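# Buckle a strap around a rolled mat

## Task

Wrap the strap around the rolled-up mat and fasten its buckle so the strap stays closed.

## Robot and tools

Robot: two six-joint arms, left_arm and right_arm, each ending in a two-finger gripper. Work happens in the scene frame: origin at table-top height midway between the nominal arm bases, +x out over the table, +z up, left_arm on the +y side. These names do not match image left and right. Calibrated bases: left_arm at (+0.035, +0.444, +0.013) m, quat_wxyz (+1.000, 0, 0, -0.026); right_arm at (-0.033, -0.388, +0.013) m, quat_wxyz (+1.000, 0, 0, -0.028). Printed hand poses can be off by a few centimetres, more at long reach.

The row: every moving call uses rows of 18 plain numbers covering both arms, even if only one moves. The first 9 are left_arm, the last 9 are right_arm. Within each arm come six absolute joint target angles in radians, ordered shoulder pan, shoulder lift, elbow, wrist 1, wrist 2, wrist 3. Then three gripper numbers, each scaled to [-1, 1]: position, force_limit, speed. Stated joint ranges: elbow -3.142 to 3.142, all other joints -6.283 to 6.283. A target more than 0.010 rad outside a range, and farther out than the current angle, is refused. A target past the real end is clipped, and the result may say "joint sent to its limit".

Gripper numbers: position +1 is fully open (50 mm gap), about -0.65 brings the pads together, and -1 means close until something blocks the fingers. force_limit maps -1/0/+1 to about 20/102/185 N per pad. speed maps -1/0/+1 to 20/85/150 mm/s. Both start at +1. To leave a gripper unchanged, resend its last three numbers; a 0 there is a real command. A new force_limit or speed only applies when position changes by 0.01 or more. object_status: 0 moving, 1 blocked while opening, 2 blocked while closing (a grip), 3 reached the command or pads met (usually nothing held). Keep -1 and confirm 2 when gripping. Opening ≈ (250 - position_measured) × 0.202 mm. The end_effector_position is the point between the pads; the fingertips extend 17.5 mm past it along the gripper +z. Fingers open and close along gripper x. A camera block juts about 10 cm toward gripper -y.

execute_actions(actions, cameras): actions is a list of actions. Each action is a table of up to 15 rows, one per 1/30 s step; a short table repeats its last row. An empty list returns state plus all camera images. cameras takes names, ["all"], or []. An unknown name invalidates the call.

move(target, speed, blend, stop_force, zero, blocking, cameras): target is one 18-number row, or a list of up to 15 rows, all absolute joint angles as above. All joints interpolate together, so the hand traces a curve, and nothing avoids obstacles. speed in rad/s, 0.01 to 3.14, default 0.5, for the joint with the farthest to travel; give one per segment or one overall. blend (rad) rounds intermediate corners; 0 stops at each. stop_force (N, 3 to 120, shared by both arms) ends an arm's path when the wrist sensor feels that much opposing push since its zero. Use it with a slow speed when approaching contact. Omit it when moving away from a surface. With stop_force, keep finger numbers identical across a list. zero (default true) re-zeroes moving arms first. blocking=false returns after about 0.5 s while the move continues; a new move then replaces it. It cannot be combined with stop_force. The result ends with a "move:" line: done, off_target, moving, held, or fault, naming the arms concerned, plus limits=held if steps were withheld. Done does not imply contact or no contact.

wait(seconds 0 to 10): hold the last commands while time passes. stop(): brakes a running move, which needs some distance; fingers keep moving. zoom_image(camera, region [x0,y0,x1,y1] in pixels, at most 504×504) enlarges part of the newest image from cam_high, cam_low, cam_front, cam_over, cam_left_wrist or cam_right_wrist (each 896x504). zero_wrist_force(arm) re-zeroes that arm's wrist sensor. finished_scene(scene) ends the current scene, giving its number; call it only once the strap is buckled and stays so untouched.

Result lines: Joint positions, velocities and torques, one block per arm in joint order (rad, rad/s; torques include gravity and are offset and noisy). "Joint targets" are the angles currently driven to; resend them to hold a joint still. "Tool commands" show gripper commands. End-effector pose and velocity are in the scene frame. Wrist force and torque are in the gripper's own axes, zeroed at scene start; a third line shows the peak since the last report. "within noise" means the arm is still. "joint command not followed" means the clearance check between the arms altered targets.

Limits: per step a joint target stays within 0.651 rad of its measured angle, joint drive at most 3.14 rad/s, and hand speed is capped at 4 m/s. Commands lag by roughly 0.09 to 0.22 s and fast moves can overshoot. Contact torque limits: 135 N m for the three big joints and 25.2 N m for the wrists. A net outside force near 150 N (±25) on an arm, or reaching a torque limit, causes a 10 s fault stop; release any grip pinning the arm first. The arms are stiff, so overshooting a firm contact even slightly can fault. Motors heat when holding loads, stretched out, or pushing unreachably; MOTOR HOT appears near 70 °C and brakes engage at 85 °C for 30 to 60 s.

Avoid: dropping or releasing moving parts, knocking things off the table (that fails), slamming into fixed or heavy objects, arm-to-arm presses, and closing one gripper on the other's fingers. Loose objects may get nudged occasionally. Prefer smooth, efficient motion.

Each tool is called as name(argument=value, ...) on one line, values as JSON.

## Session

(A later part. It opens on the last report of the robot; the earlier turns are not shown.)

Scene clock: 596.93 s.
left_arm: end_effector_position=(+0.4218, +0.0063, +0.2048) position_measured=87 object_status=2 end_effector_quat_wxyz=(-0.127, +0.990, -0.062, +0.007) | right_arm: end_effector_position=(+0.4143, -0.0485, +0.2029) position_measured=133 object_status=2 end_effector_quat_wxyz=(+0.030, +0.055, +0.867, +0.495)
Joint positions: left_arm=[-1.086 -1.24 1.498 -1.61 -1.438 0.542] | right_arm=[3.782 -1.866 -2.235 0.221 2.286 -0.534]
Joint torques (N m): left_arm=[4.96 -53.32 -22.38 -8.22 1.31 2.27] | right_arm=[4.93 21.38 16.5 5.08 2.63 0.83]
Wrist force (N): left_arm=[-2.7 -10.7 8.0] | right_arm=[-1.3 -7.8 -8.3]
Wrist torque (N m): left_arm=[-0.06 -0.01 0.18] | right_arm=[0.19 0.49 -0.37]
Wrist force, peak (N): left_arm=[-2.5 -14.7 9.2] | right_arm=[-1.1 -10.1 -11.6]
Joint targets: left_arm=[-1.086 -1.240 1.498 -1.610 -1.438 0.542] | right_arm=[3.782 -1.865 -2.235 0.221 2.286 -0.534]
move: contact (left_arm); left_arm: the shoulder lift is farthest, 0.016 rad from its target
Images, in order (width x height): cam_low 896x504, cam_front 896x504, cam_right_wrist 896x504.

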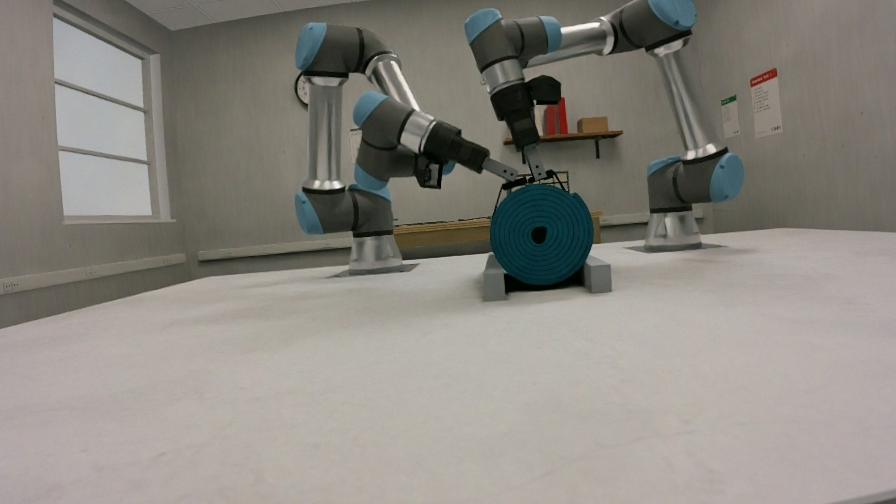

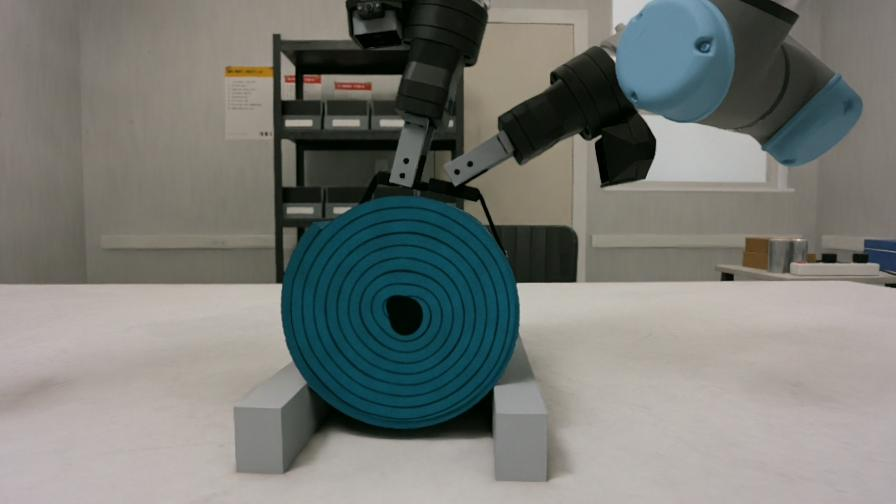

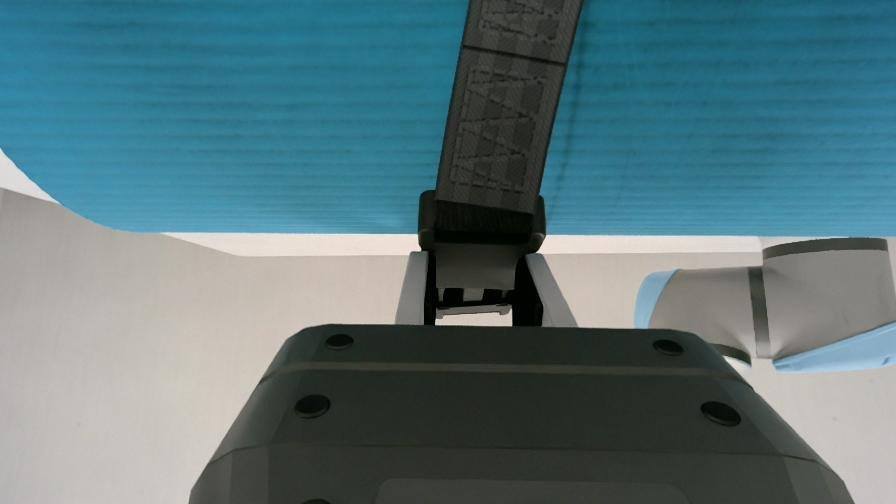

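move(target=[-1.0933,-1.2241,1.4813,-1.609,-1.4398,0.5353,-1,-0.75,-1,3.7816,-1.8655,-2.2353,0.2212,2.2858,-0.5344,-1,-0.6,-1], speed=0.02, stop_force=30, zero=false, cameras=["cam_front","cam_low","cam_right_wrist"])

zoom_image(camera="cam_right_wrist", region=[380, 180, 580, 330])

zoom_image(camera="cam_front", region=[340, 140, 500, 230])

zoom_image(camera="cam_low", region=[480, 150, 620, 230])

Scene clock: 609.20 s.
left_arm: end_effector_position=(+0.4208, -0.0022, +0.2027) position_measured=87 object_status=2 end_effector_quat_wxyz=(-0.127, +0.990, -0.062, +0.007) | right_arm: end_effector_position=(+0.4143, -0.0485, +0.2029) position_measured=133 object_status=2 end_effector_quat_wxyz=(+0.030, +0.055, +0.867, +0.495)
Joint positions: left_arm=[-1.093 -1.224 1.481 -1.609 -1.44 0.535] | right_arm=[3.782 -1.866 -2.235 0.221 2.286 -0.534]
Joint torques (N m): left_arm=[-1.84 -54.18 -24.98 -8.09 -3.12 2.32] | right_arm=[1.52 27 22.18 4.86 -0.57 0.82]
Wrist force (N): left_arm=[-0.5 -17.9 9.5] | right_arm=[1.0 -11.2 -13.5]
Wrist torque (N m): left_arm=[-0.09 -0.24 0.08] | right_arm=[0.22 0.38 -0.49]
Wrist force, peak (N): left_arm=[-1.2 -18.8 9.8] | right_arm=[0.6 -12.0 -14.4]
Joint targets: left_arm=[-1.093 -1.224 1.481 -1.609 -1.440 0.535] | right_arm=[3.782 -1.865 -2.235 0.221 2.286 -0.534]
move: done
Images, in order (width x height): cam_low 896x504, cam_front 896x504, cam_right_wrist 896x504.

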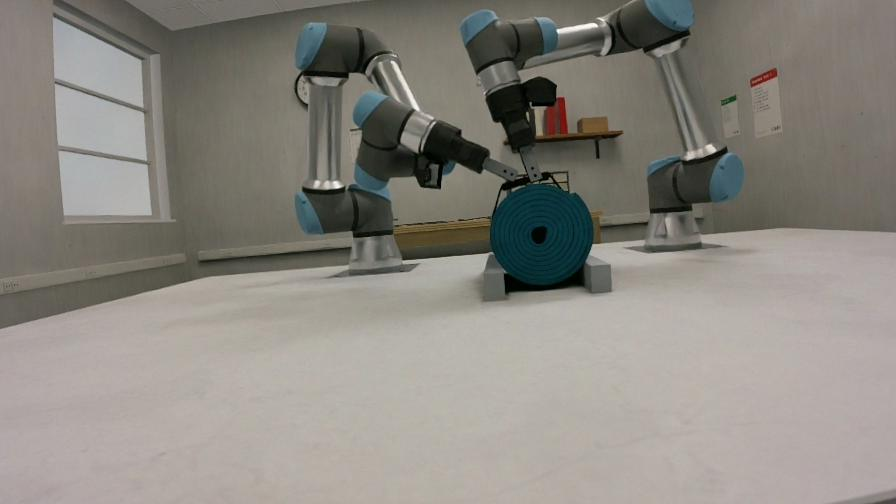

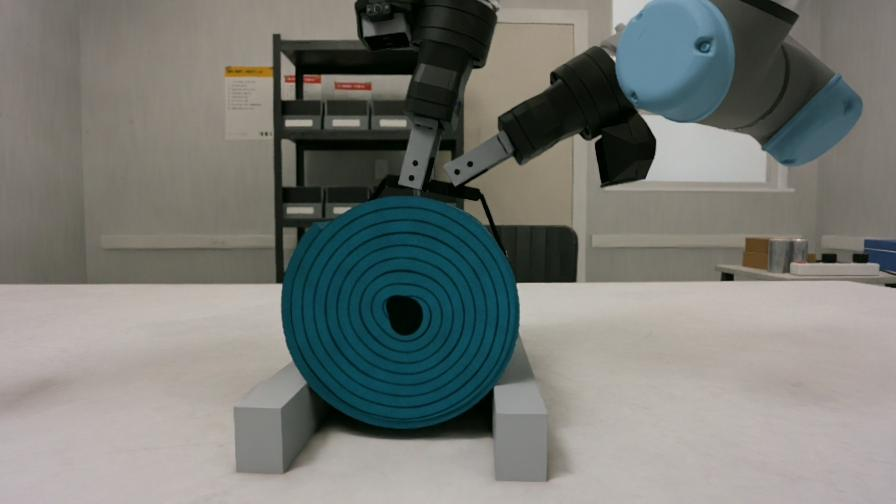

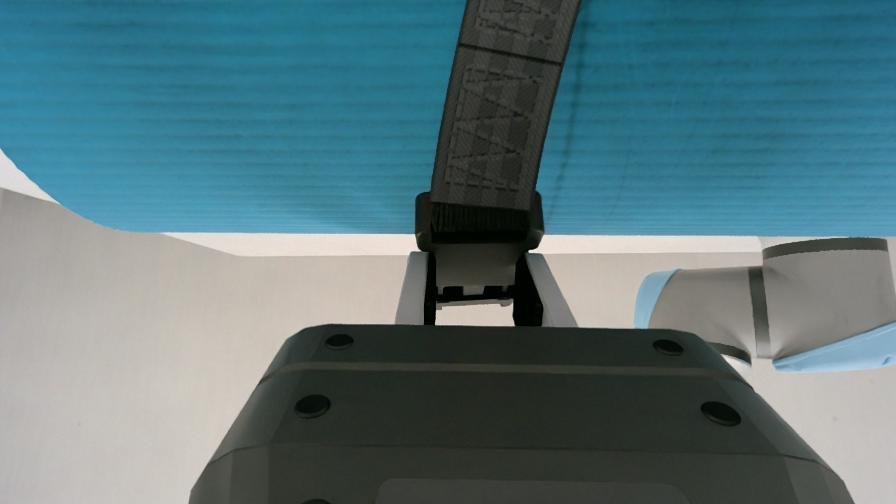

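Scaled by 2.520.

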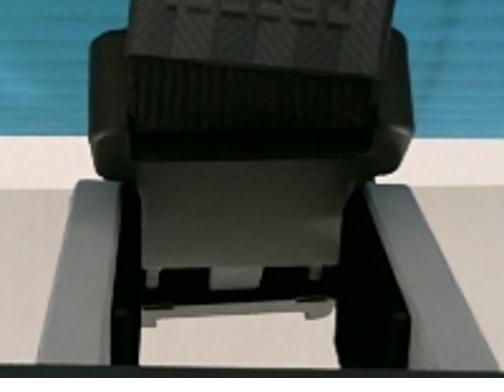

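Scaled by 3.150.

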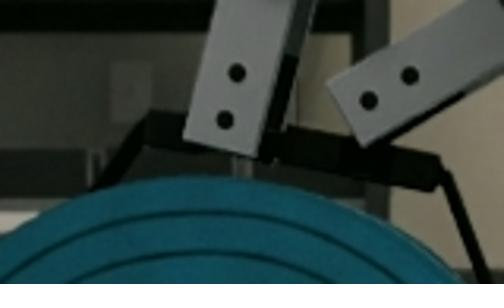

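Scaled by 3.600.

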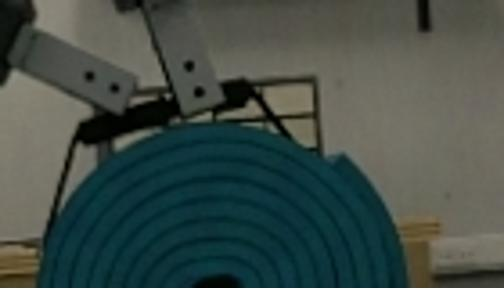

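move(target=[-1.1004,-1.2083,1.4657,-1.6083,-1.4413,0.5282,-1,-0.75,-1,3.7816,-1.8655,-2.2353,0.2212,2.2858,-0.5344,-1,-0.6,-1], speed=0.02, stop_force=40, zero=false, cameras=["cam_front","cam_low","cam_right_wrist","cam_left_wrist"])

zoom_image(camera="cam_right_wrist", region=[380, 180, 580, 330])

zoom_image(camera="cam_front", region=[340, 140, 500, 230])

zoom_image(camera="cam_low", region=[480, 150, 620, 230])

Scene clock: 622.67 s.
left_arm: end_effector_position=(+0.4198, -0.0106, +0.2002) position_measured=87 object_status=2 end_effector_quat_wxyz=(-0.127, +0.990, -0.061, +0.007) | right_arm: end_effector_position=(+0.4143, -0.0485, +0.2029) position_measured=133 object_status=2 end_effector_quat_wxyz=(+0.030, +0.055, +0.867, +0.495)
Joint positions: left_arm=[-1.1 -1.208 1.466 -1.608 -1.441 0.528] | right_arm=[3.782 -1.866 -2.235 0.221 2.286 -0.534]
Joint torques (N m): left_arm=[-7.03 -52.59 -22.28 -4.58 -5.06 2.6] | right_arm=[4.44 33.04 25.7 7.71 1.12 0.78]
Wrist force (N): left_arm=[7.1 -22.1 6.8] | right_arm=[8.3 -16.6 -14.6]
Wrist torque (N m): left_arm=[-0.14 -0.03 -0.21] | right_arm=[0.13 0.55 -0.21]
Wrist force, peak (N): left_arm=[6.4 -23.2 7.4] | right_arm=[6.1 -18.1 -15.8]
Joint targets: left_arm=[-1.100 -1.208 1.466 -1.608 -1.441 0.528] | right_arm=[3.782 -1.865 -2.235 0.221 2.286 -0.534]
move: done
Images, in order (width x height): cam_low 896x504, cam_front 896x504, cam_left_wrist 896x504, cam_right_wrist 896x504.

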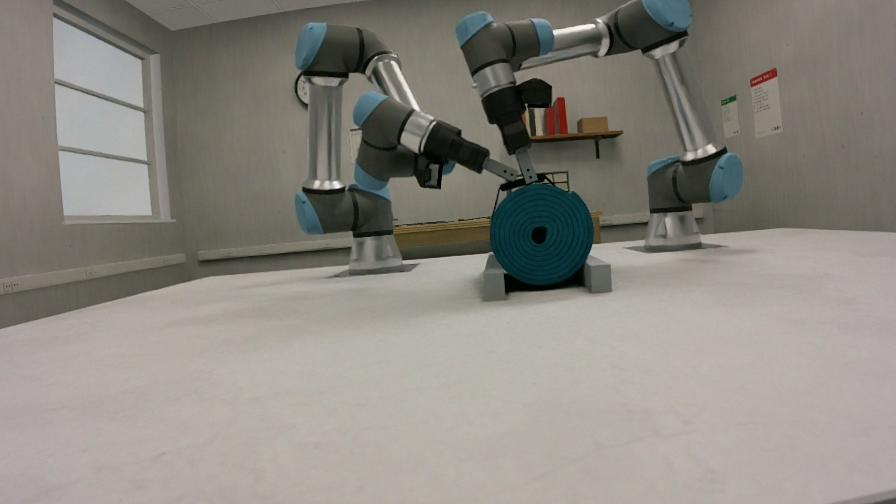

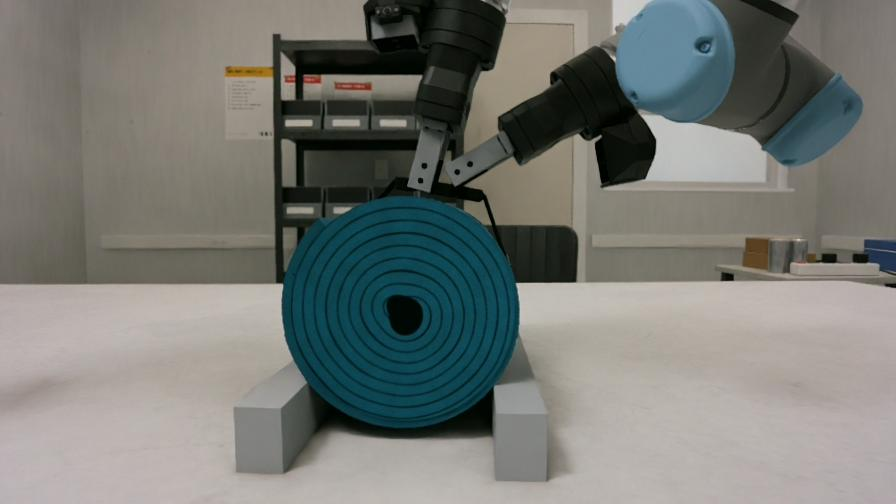

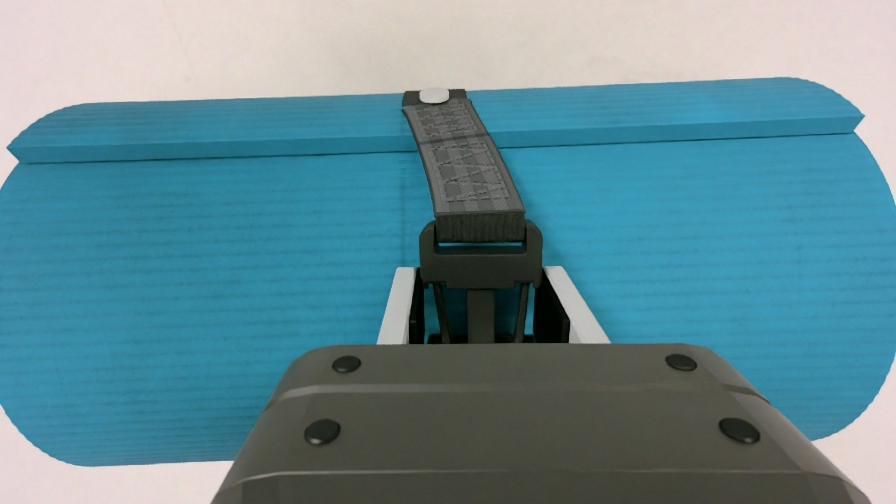

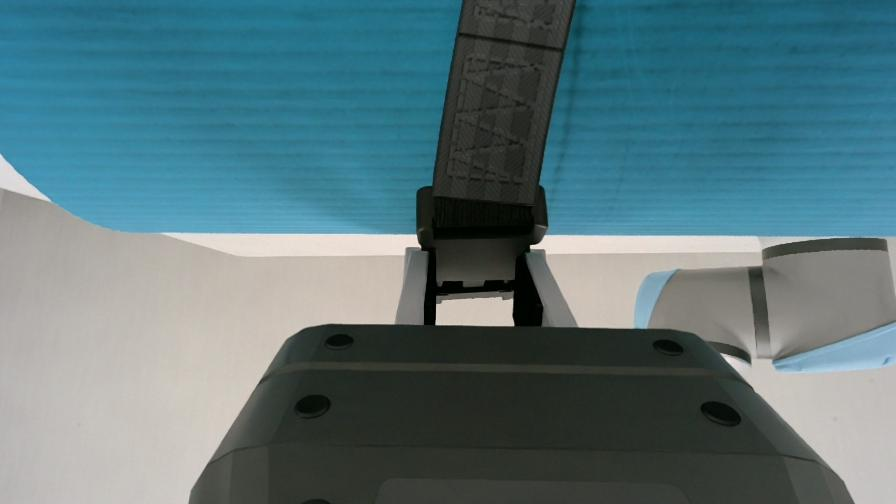

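Scaled by 2.520.

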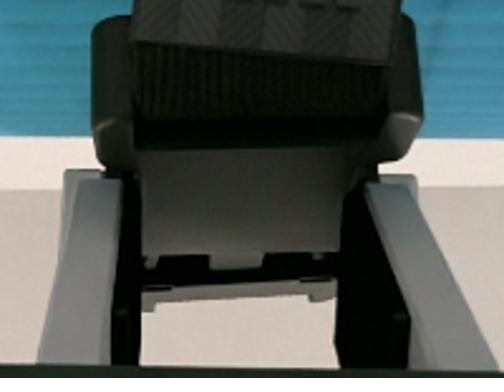

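Scaled by 3.150.

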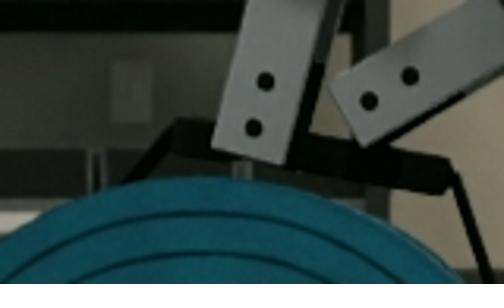

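Scaled by 3.600.

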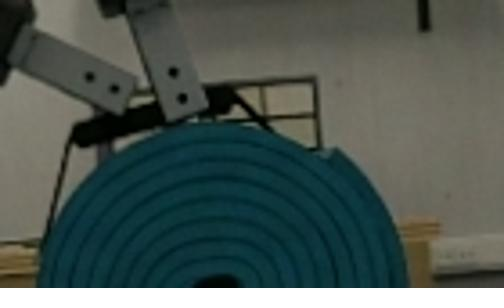

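move(target=[-1.1004,-1.2083,1.4657,-1.6083,-1.4413,0.5282,0.7,-0.75,-1,3.7816,-1.8655,-2.2353,0.2212,2.2858,-0.5344,-1,-0.6,-1], cameras=["cam_front","cam_left_wrist"])

zoom_image(camera="cam_front", region=[340, 140, 500, 230])

move(target=[-1.0901,-1.2311,1.4882,-1.6093,-1.4391,0.5384,0.7,-0.75,-1,3.7816,-1.8655,-2.2353,0.2212,2.2858,-0.5344,-1,-0.6,-1], speed=0.05, cameras=["cam_front","cam_low","cam_right_wrist","cam_left_wrist"])

zoom_image(camera="cam_front", region=[340, 140, 500, 230])

zoom_image(camera="cam_left_wrist", region=[330, 160, 650, 350])

Scene clock: 639.27 s.
left_arm: end_effector_position=(+0.4198, -0.0106, +0.2003) position_measured=48 object_status=0 end_effector_quat_wxyz=(-0.127, +0.990, -0.061, +0.007) | right_arm: end_effector_position=(+0.4142, -0.0484, +0.2029) position_measured=133 object_status=2 end_effector_quat_wxyz=(+0.030, +0.054, +0.867, +0.495)
Joint positions: left_arm=[-1.1 -1.208 1.466 -1.608 -1.441 0.528] | right_arm=[3.782 -1.866 -2.235 0.221 2.286 -0.534]
Joint torques (N m): left_arm=[-5.02 -50.37 -23.88 -4.53 2.11 1.44] | right_arm=[-7.29 37.33 16.86 3.86 -0.98 0.72]
Wrist force (N): left_arm=[-0.2 1.0 -0.3] | right_arm=[0.8 -5.4 3.8]
Wrist torque (N m): left_arm=[0.18 0.03 0.11] | right_arm=[0.16 0.50 -0.31]
Wrist force, peak (N): left_arm=[7.0 -22.4 6.9] | right_arm=[8.3 -16.9 -14.4]
Joint targets: left_arm=[-1.100 -1.208 1.466 -1.608 -1.441 0.528] | right_arm=[3.782 -1.865 -2.235 0.221 2.286 -0.534]
move: done
Images, in order (width x height): cam_front 896x504, cam_left_wrist 896x504.

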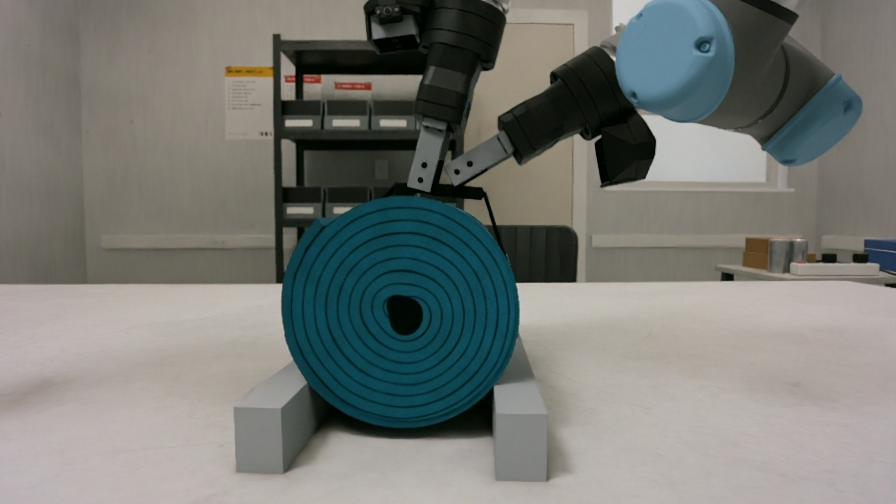

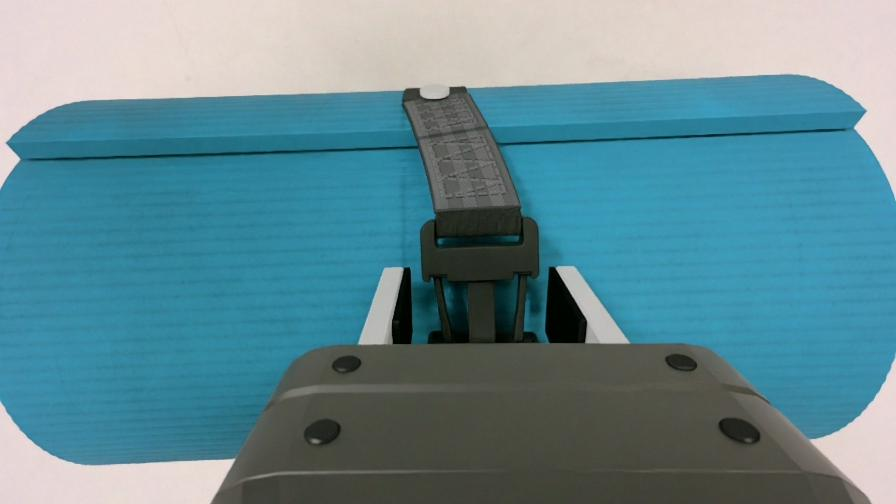

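Scaled by 3.150.

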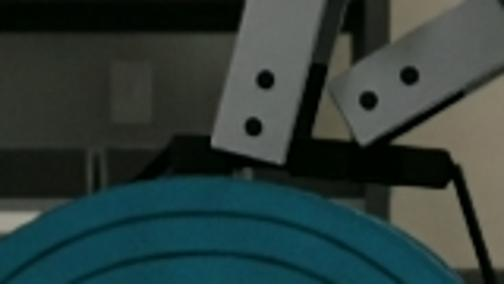

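Scene clock: 640.00 s.
left_arm: end_effector_position=(+0.4214, +0.0017, +0.2039) position_measured=48 object_status=3 end_effector_quat_wxyz=(-0.127, +0.990, -0.061, +0.007) | right_arm: end_effector_position=(+0.4143, -0.0485, +0.2029) position_measured=133 object_status=2 end_effector_quat_wxyz=(+0.030, +0.055, +0.867, +0.495)
Joint positions: left_arm=[-1.09 -1.231 1.488 -1.609 -1.439 0.539] | right_arm=[3.782 -1.866 -2.235 0.221 2.286 -0.534]
Joint torques (N m): left_arm=[-3.79 -33.85 -31.22 -4.44 1.52 0.01] | right_arm=[-8.7 38.99 11.05 3.76 -1.51 0.71]
Wrist force (N): left_arm=[-0.2 0.8 -0.2] | right_arm=[0.7 -5.7 3.8]
Wrist torque (N m): left_arm=[0.15 0.03 -0.01] | right_arm=[0.12 0.52 -0.31]
Wrist force, peak (N): left_arm=[-0.5 1.9 -0.5] | right_arm=[1.0 -5.6 3.8]
Joint targets: left_arm=[-1.090 -1.231 1.488 -1.609 -1.439 0.538] | right_arm=[3.782 -1.865 -2.235 0.221 2.286 -0.534]
move: done
Images, in order (width x height): cam_low 896x504, cam_front 896x504, cam_left_wrist 896x504, cam_right_wrist 896x504.

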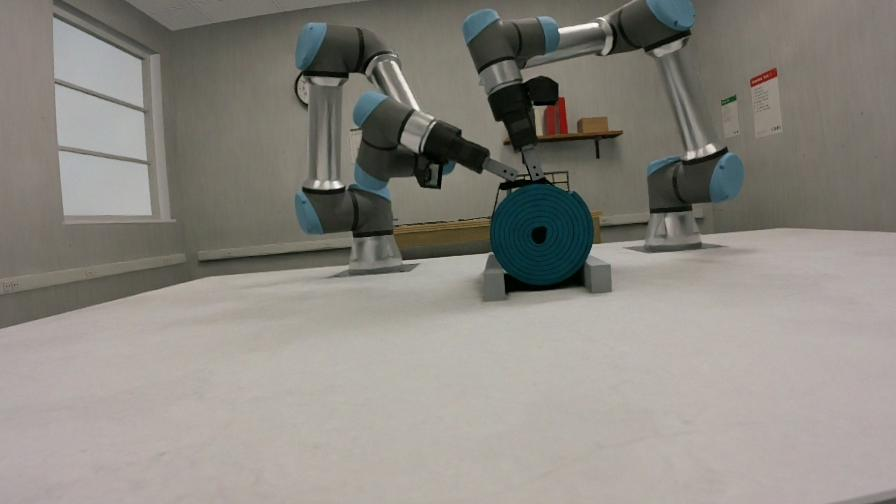

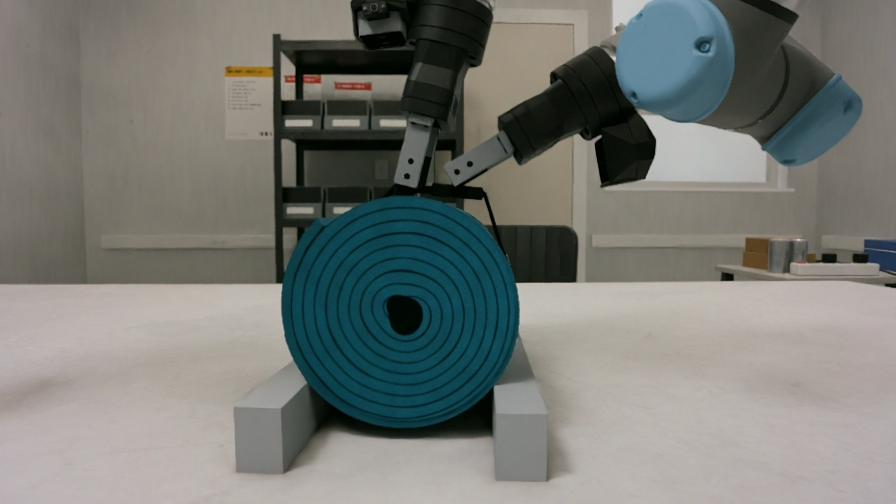

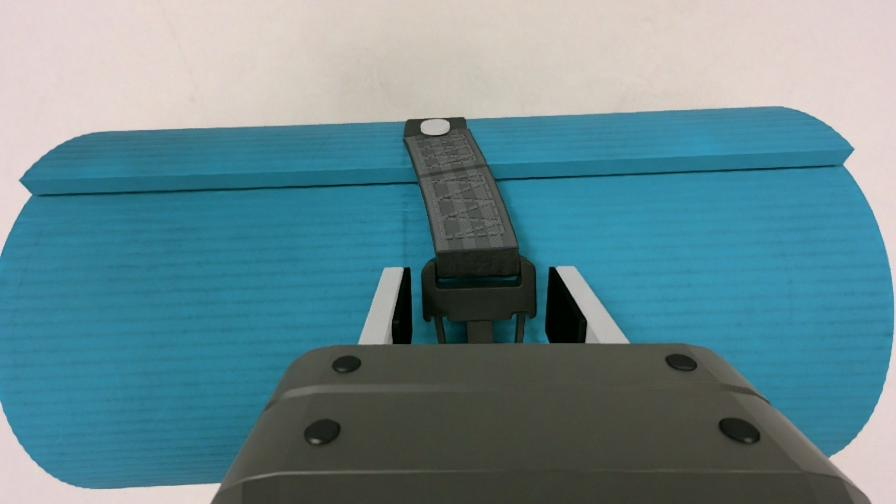

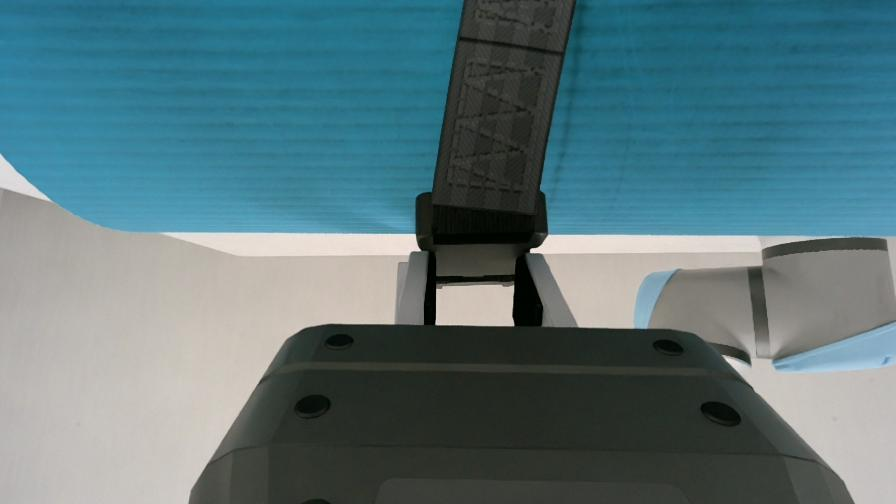

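Scaled by 3.150.

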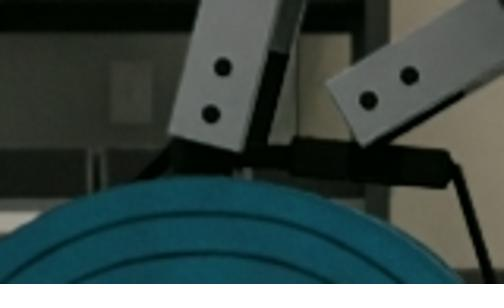

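Scaled by 1.575.

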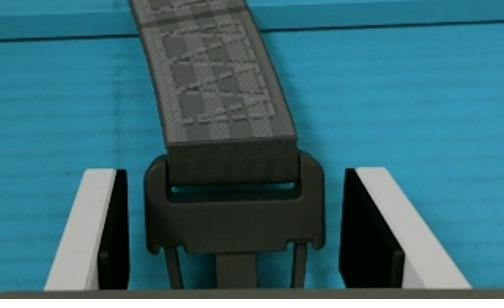

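move(target=[-1.0901,-1.2272,1.4987,-1.6235,-1.4391,0.5384,0.7,-0.75,-1,3.7816,-1.8655,-2.2353,0.2212,2.2858,-0.5344,-1,-0.6,-1], speed=0.03, stop_force=8)

move(target=[-1.0901,-1.2272,1.4987,-1.6235,-1.4391,0.5384,-1,-0.6,-1,3.7816,-1.8655,-2.2353,0.2212,2.2858,-0.5344,-1,-0.6,-1], cameras=["cam_front","cam_low","cam_right_wrist","cam_left_wrist"])

zoom_image(camera="cam_front", region=[340, 140, 500, 230])

zoom_image(camera="cam_left_wrist", region=[330, 160, 650, 350])

zoom_image(camera="cam_right_wrist", region=[380, 180, 580, 330])

Scene clock: 656.10 s.
left_arm: end_effector_position=(+0.4213, +0.0015, +0.1978) position_measured=48 object_status=3 end_effector_quat_wxyz=(-0.127, +0.990, -0.061, +0.007) | right_arm: end_effector_position=(+0.4143, -0.0485, +0.2029) position_measured=133 object_status=2 end_effector_quat_wxyz=(+0.030, +0.055, +0.867, +0.495)
Joint positions: left_arm=[-1.09 -1.227 1.499 -1.624 -1.439 0.538] | right_arm=[3.782 -1.866 -2.235 0.221 2.286 -0.534]
Joint torques (N m): left_arm=[-6.97 -46.41 -31.75 0.11 -1.04 -2.57] | right_arm=[-8.19 40.15 10.19 3.77 -1.47 0.62]
Wrist force (N): left_arm=[-0.2 0.9 -0.3] | right_arm=[0.8 -5.3 3.8]
Wrist torque (N m): left_arm=[0.17 0.03 -0.01] | right_arm=[0.15 0.50 -0.31]
Wrist force, peak (N): left_arm=[0.0 1.2 -0.2] | right_arm=[0.9 -5.7 4.0]
Joint targets: left_arm=[-1.090 -1.227 1.499 -1.624 -1.439 0.538] | right_arm=[3.782 -1.865 -2.235 0.221 2.286 -0.534]
move: done

Scene clock: 656.70 s.
left_arm: end_effector_position=(+0.4213, +0.0015, +0.1978) position_measured=85 object_status=2 end_effector_quat_wxyz=(-0.127, +0.990, -0.061, +0.007) | right_arm: end_effector_position=(+0.4143, -0.0485, +0.2029) position_measured=133 object_status=2 end_effector_quat_wxyz=(+0.030, +0.055, +0.867, +0.495)
Joint positions: left_arm=[-1.09 -1.227 1.499 -1.623 -1.439 0.538] | right_arm=[3.782 -1.866 -2.235 0.221 2.286 -0.534]
Joint torques (N m): left_arm=[-6.22 -46.57 -30.37 -0.21 -1.12 -2.31] | right_arm=[-8.09 40.12 9.92 3.92 -1.19 0.65]
Wrist force (N): left_arm=[2.4 0.6 -0.1] | right_arm=[3.4 -4.9 3.3]
Wrist torque (N m): left_arm=[0.17 0.02 -0.15] | right_arm=[0.17 0.51 -0.25]
Wrist force, peak (N): left_arm=[2.4 0.8 0.2] | right_arm=[3.5 -5.3 3.4]
Joint targets: left_arm=[-1.090 -1.227 1.499 -1.624 -1.439 0.538] | right_arm=[3.782 -1.865 -2.235 0.221 2.286 -0.534]
move: done
Images, in order (width x height): cam_low 896x504, cam_front 896x504, cam_left_wrist 896x504, cam_right_wrist 896x504.

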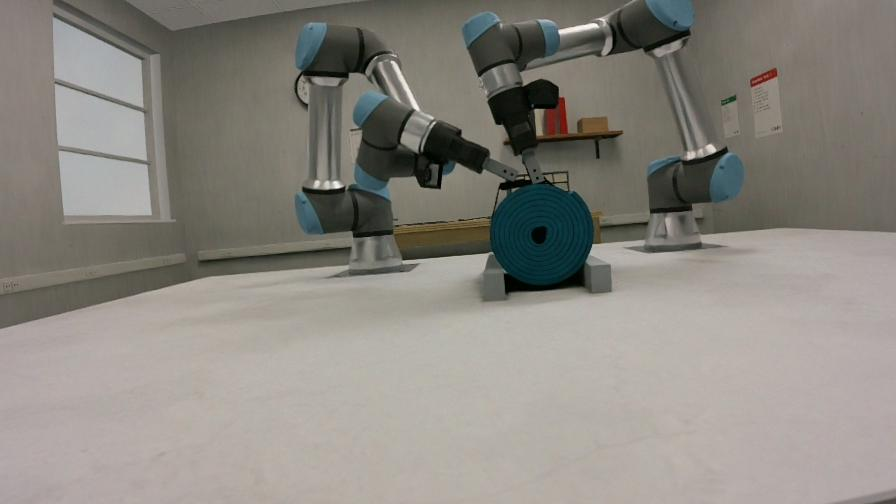

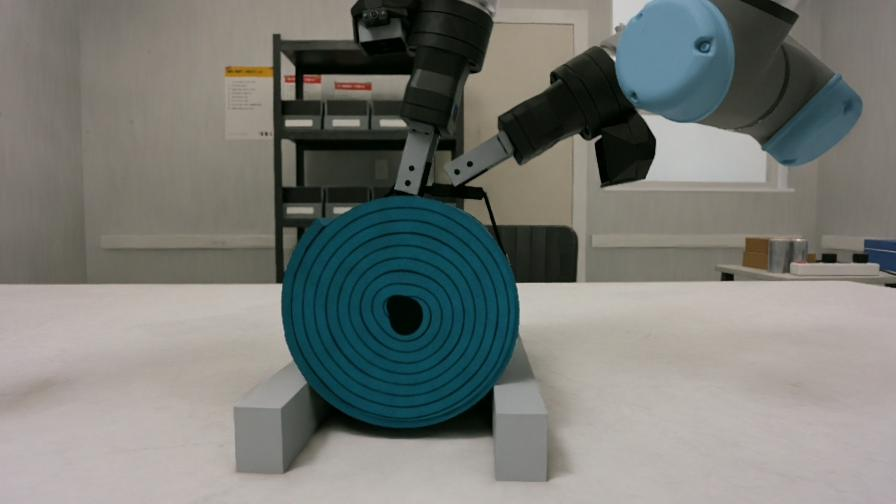

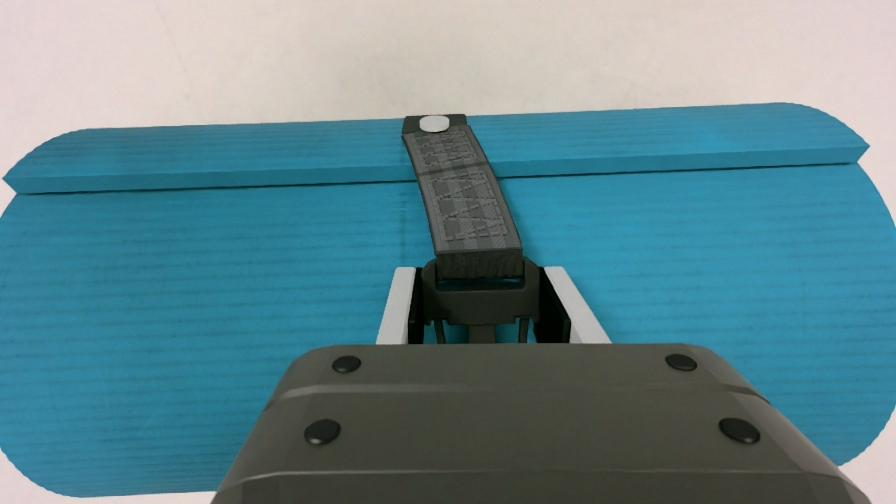

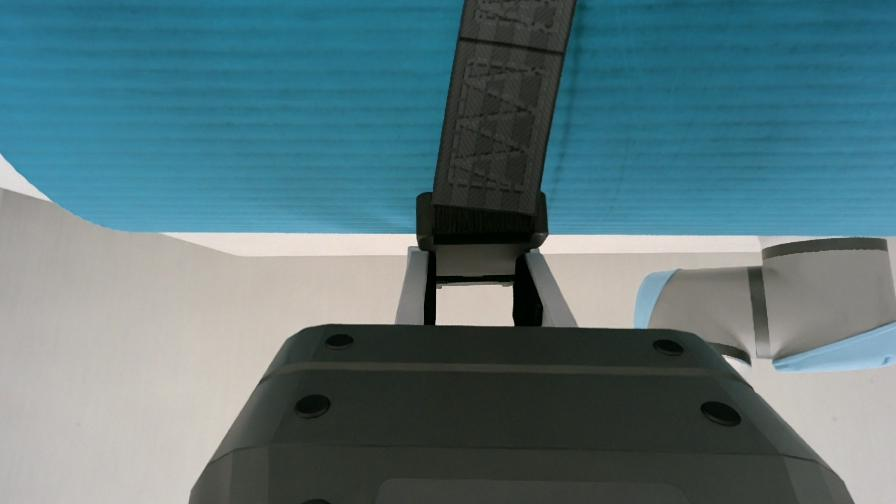

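Scaled by 3.150.

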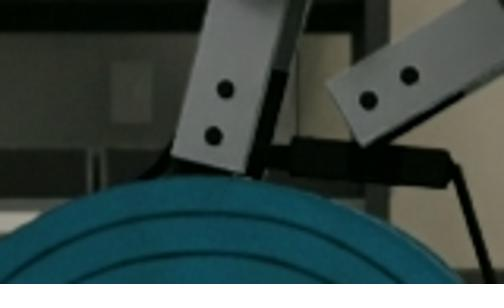

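Scaled by 1.575.

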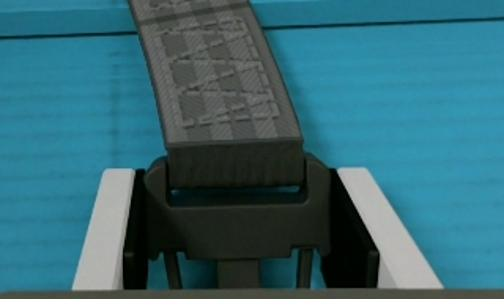

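Scaled by 2.520.

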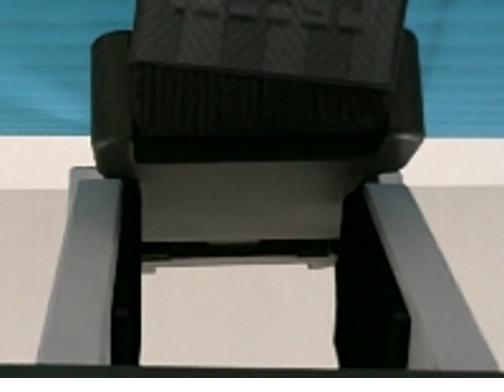

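move(target=[-1.0988,-1.2089,1.477,-1.619,-1.4409,0.5297,-1,-0.6,-1,3.7816,-1.8655,-2.2353,0.2212,2.2858,-0.5344,-1,-0.6,-1], speed=0.02, stop_force=60, cameras=["cam_front","cam_low","cam_right_wrist","cam_left_wrist"])

zoom_image(camera="cam_front", region=[340, 140, 500, 230])

zoom_image(camera="cam_left_wrist", region=[330, 160, 650, 350])

zoom_image(camera="cam_right_wrist", region=[380, 180, 580, 330])

Scene clock: 667.90 s.
left_arm: end_effector_position=(+0.4200, -0.0087, +0.1963) position_measured=85 object_status=2 end_effector_quat_wxyz=(-0.127, +0.990, -0.061, +0.007) | right_arm: end_effector_position=(+0.4143, -0.0485, +0.2029) position_measured=133 object_status=2 end_effector_quat_wxyz=(+0.030, +0.055, +0.867, +0.495)
Joint positions: left_arm=[-1.099 -1.209 1.477 -1.619 -1.441 0.53] | right_arm=[3.782 -1.865 -2.235 0.221 2.286 -0.534]
Joint torques (N m): left_arm=[1.35 -50.34 -20.66 -5.76 -2.11 2.26] | right_arm=[8.36 40.56 28.18 6.43 1.39 0.52]
Wrist force (N): left_arm=[0.5 -12.0 2.0] | right_arm=[2.1 -13.3 -2.7]
Wrist torque (N m): left_arm=[0.01 -0.01 0.02] | right_arm=[0.09 0.46 -0.27]
Wrist force, peak (N): left_arm=[0.5 -13.0 3.6] | right_arm=[1.5 -12.5 -7.7]
Joint targets: left_arm=[-1.099 -1.209 1.477 -1.619 -1.441 0.530] | right_arm=[3.782 -1.865 -2.235 0.221 2.286 -0.534]
move: done
Images, in order (width x height): cam_low 896x504, cam_front 896x504, cam_left_wrist 896x504, cam_right_wrist 896x504.

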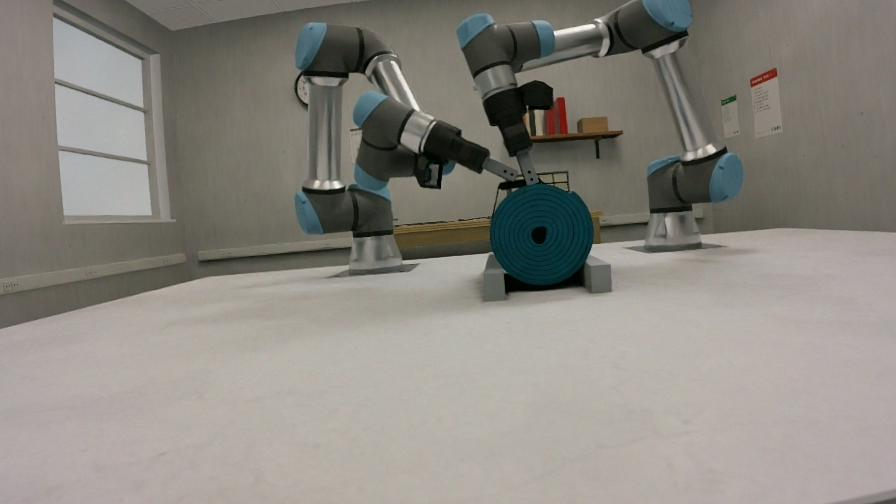

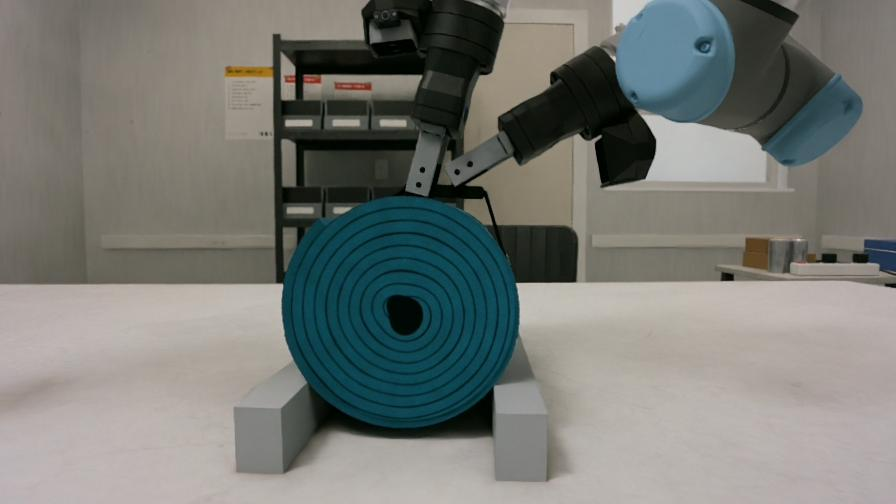

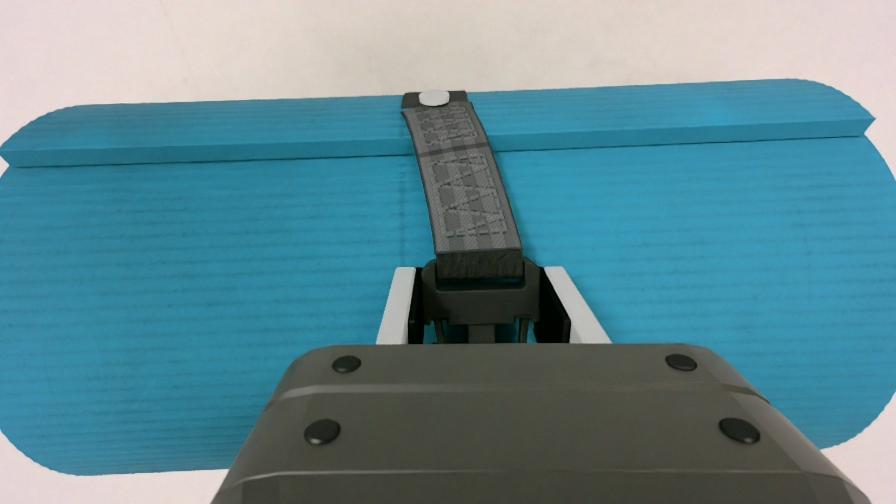

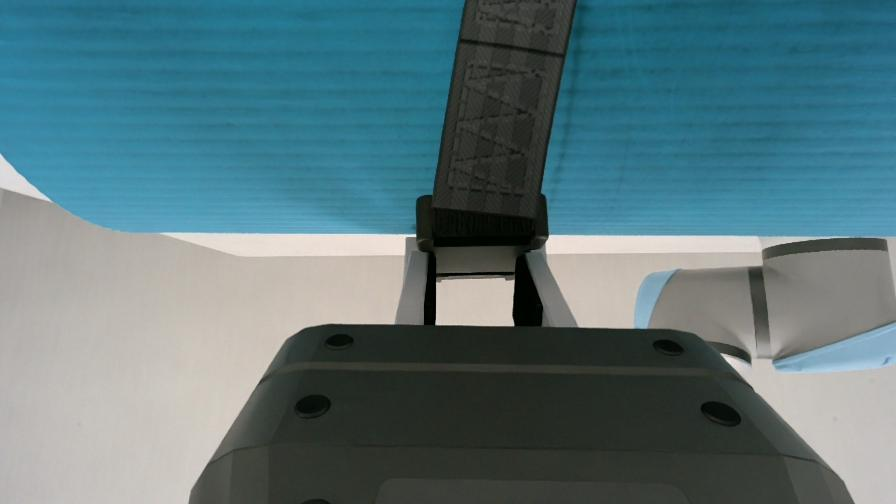

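Scaled by 3.150.

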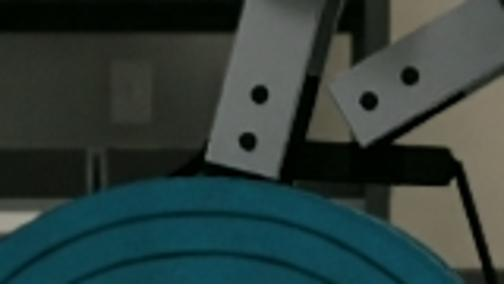

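Scaled by 1.575.

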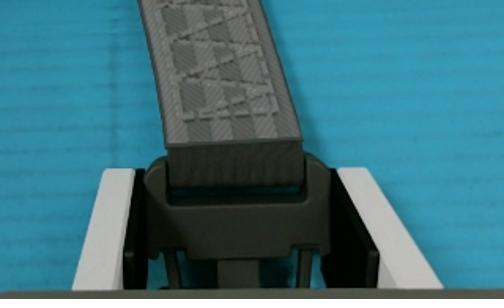

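Scaled by 2.520.

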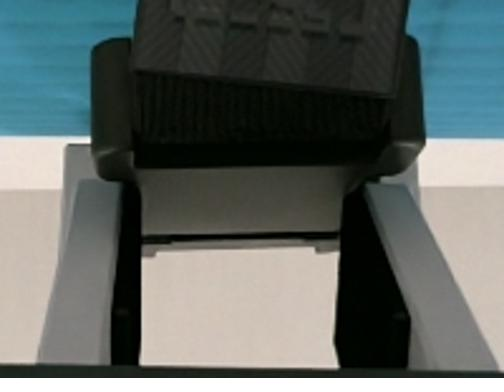

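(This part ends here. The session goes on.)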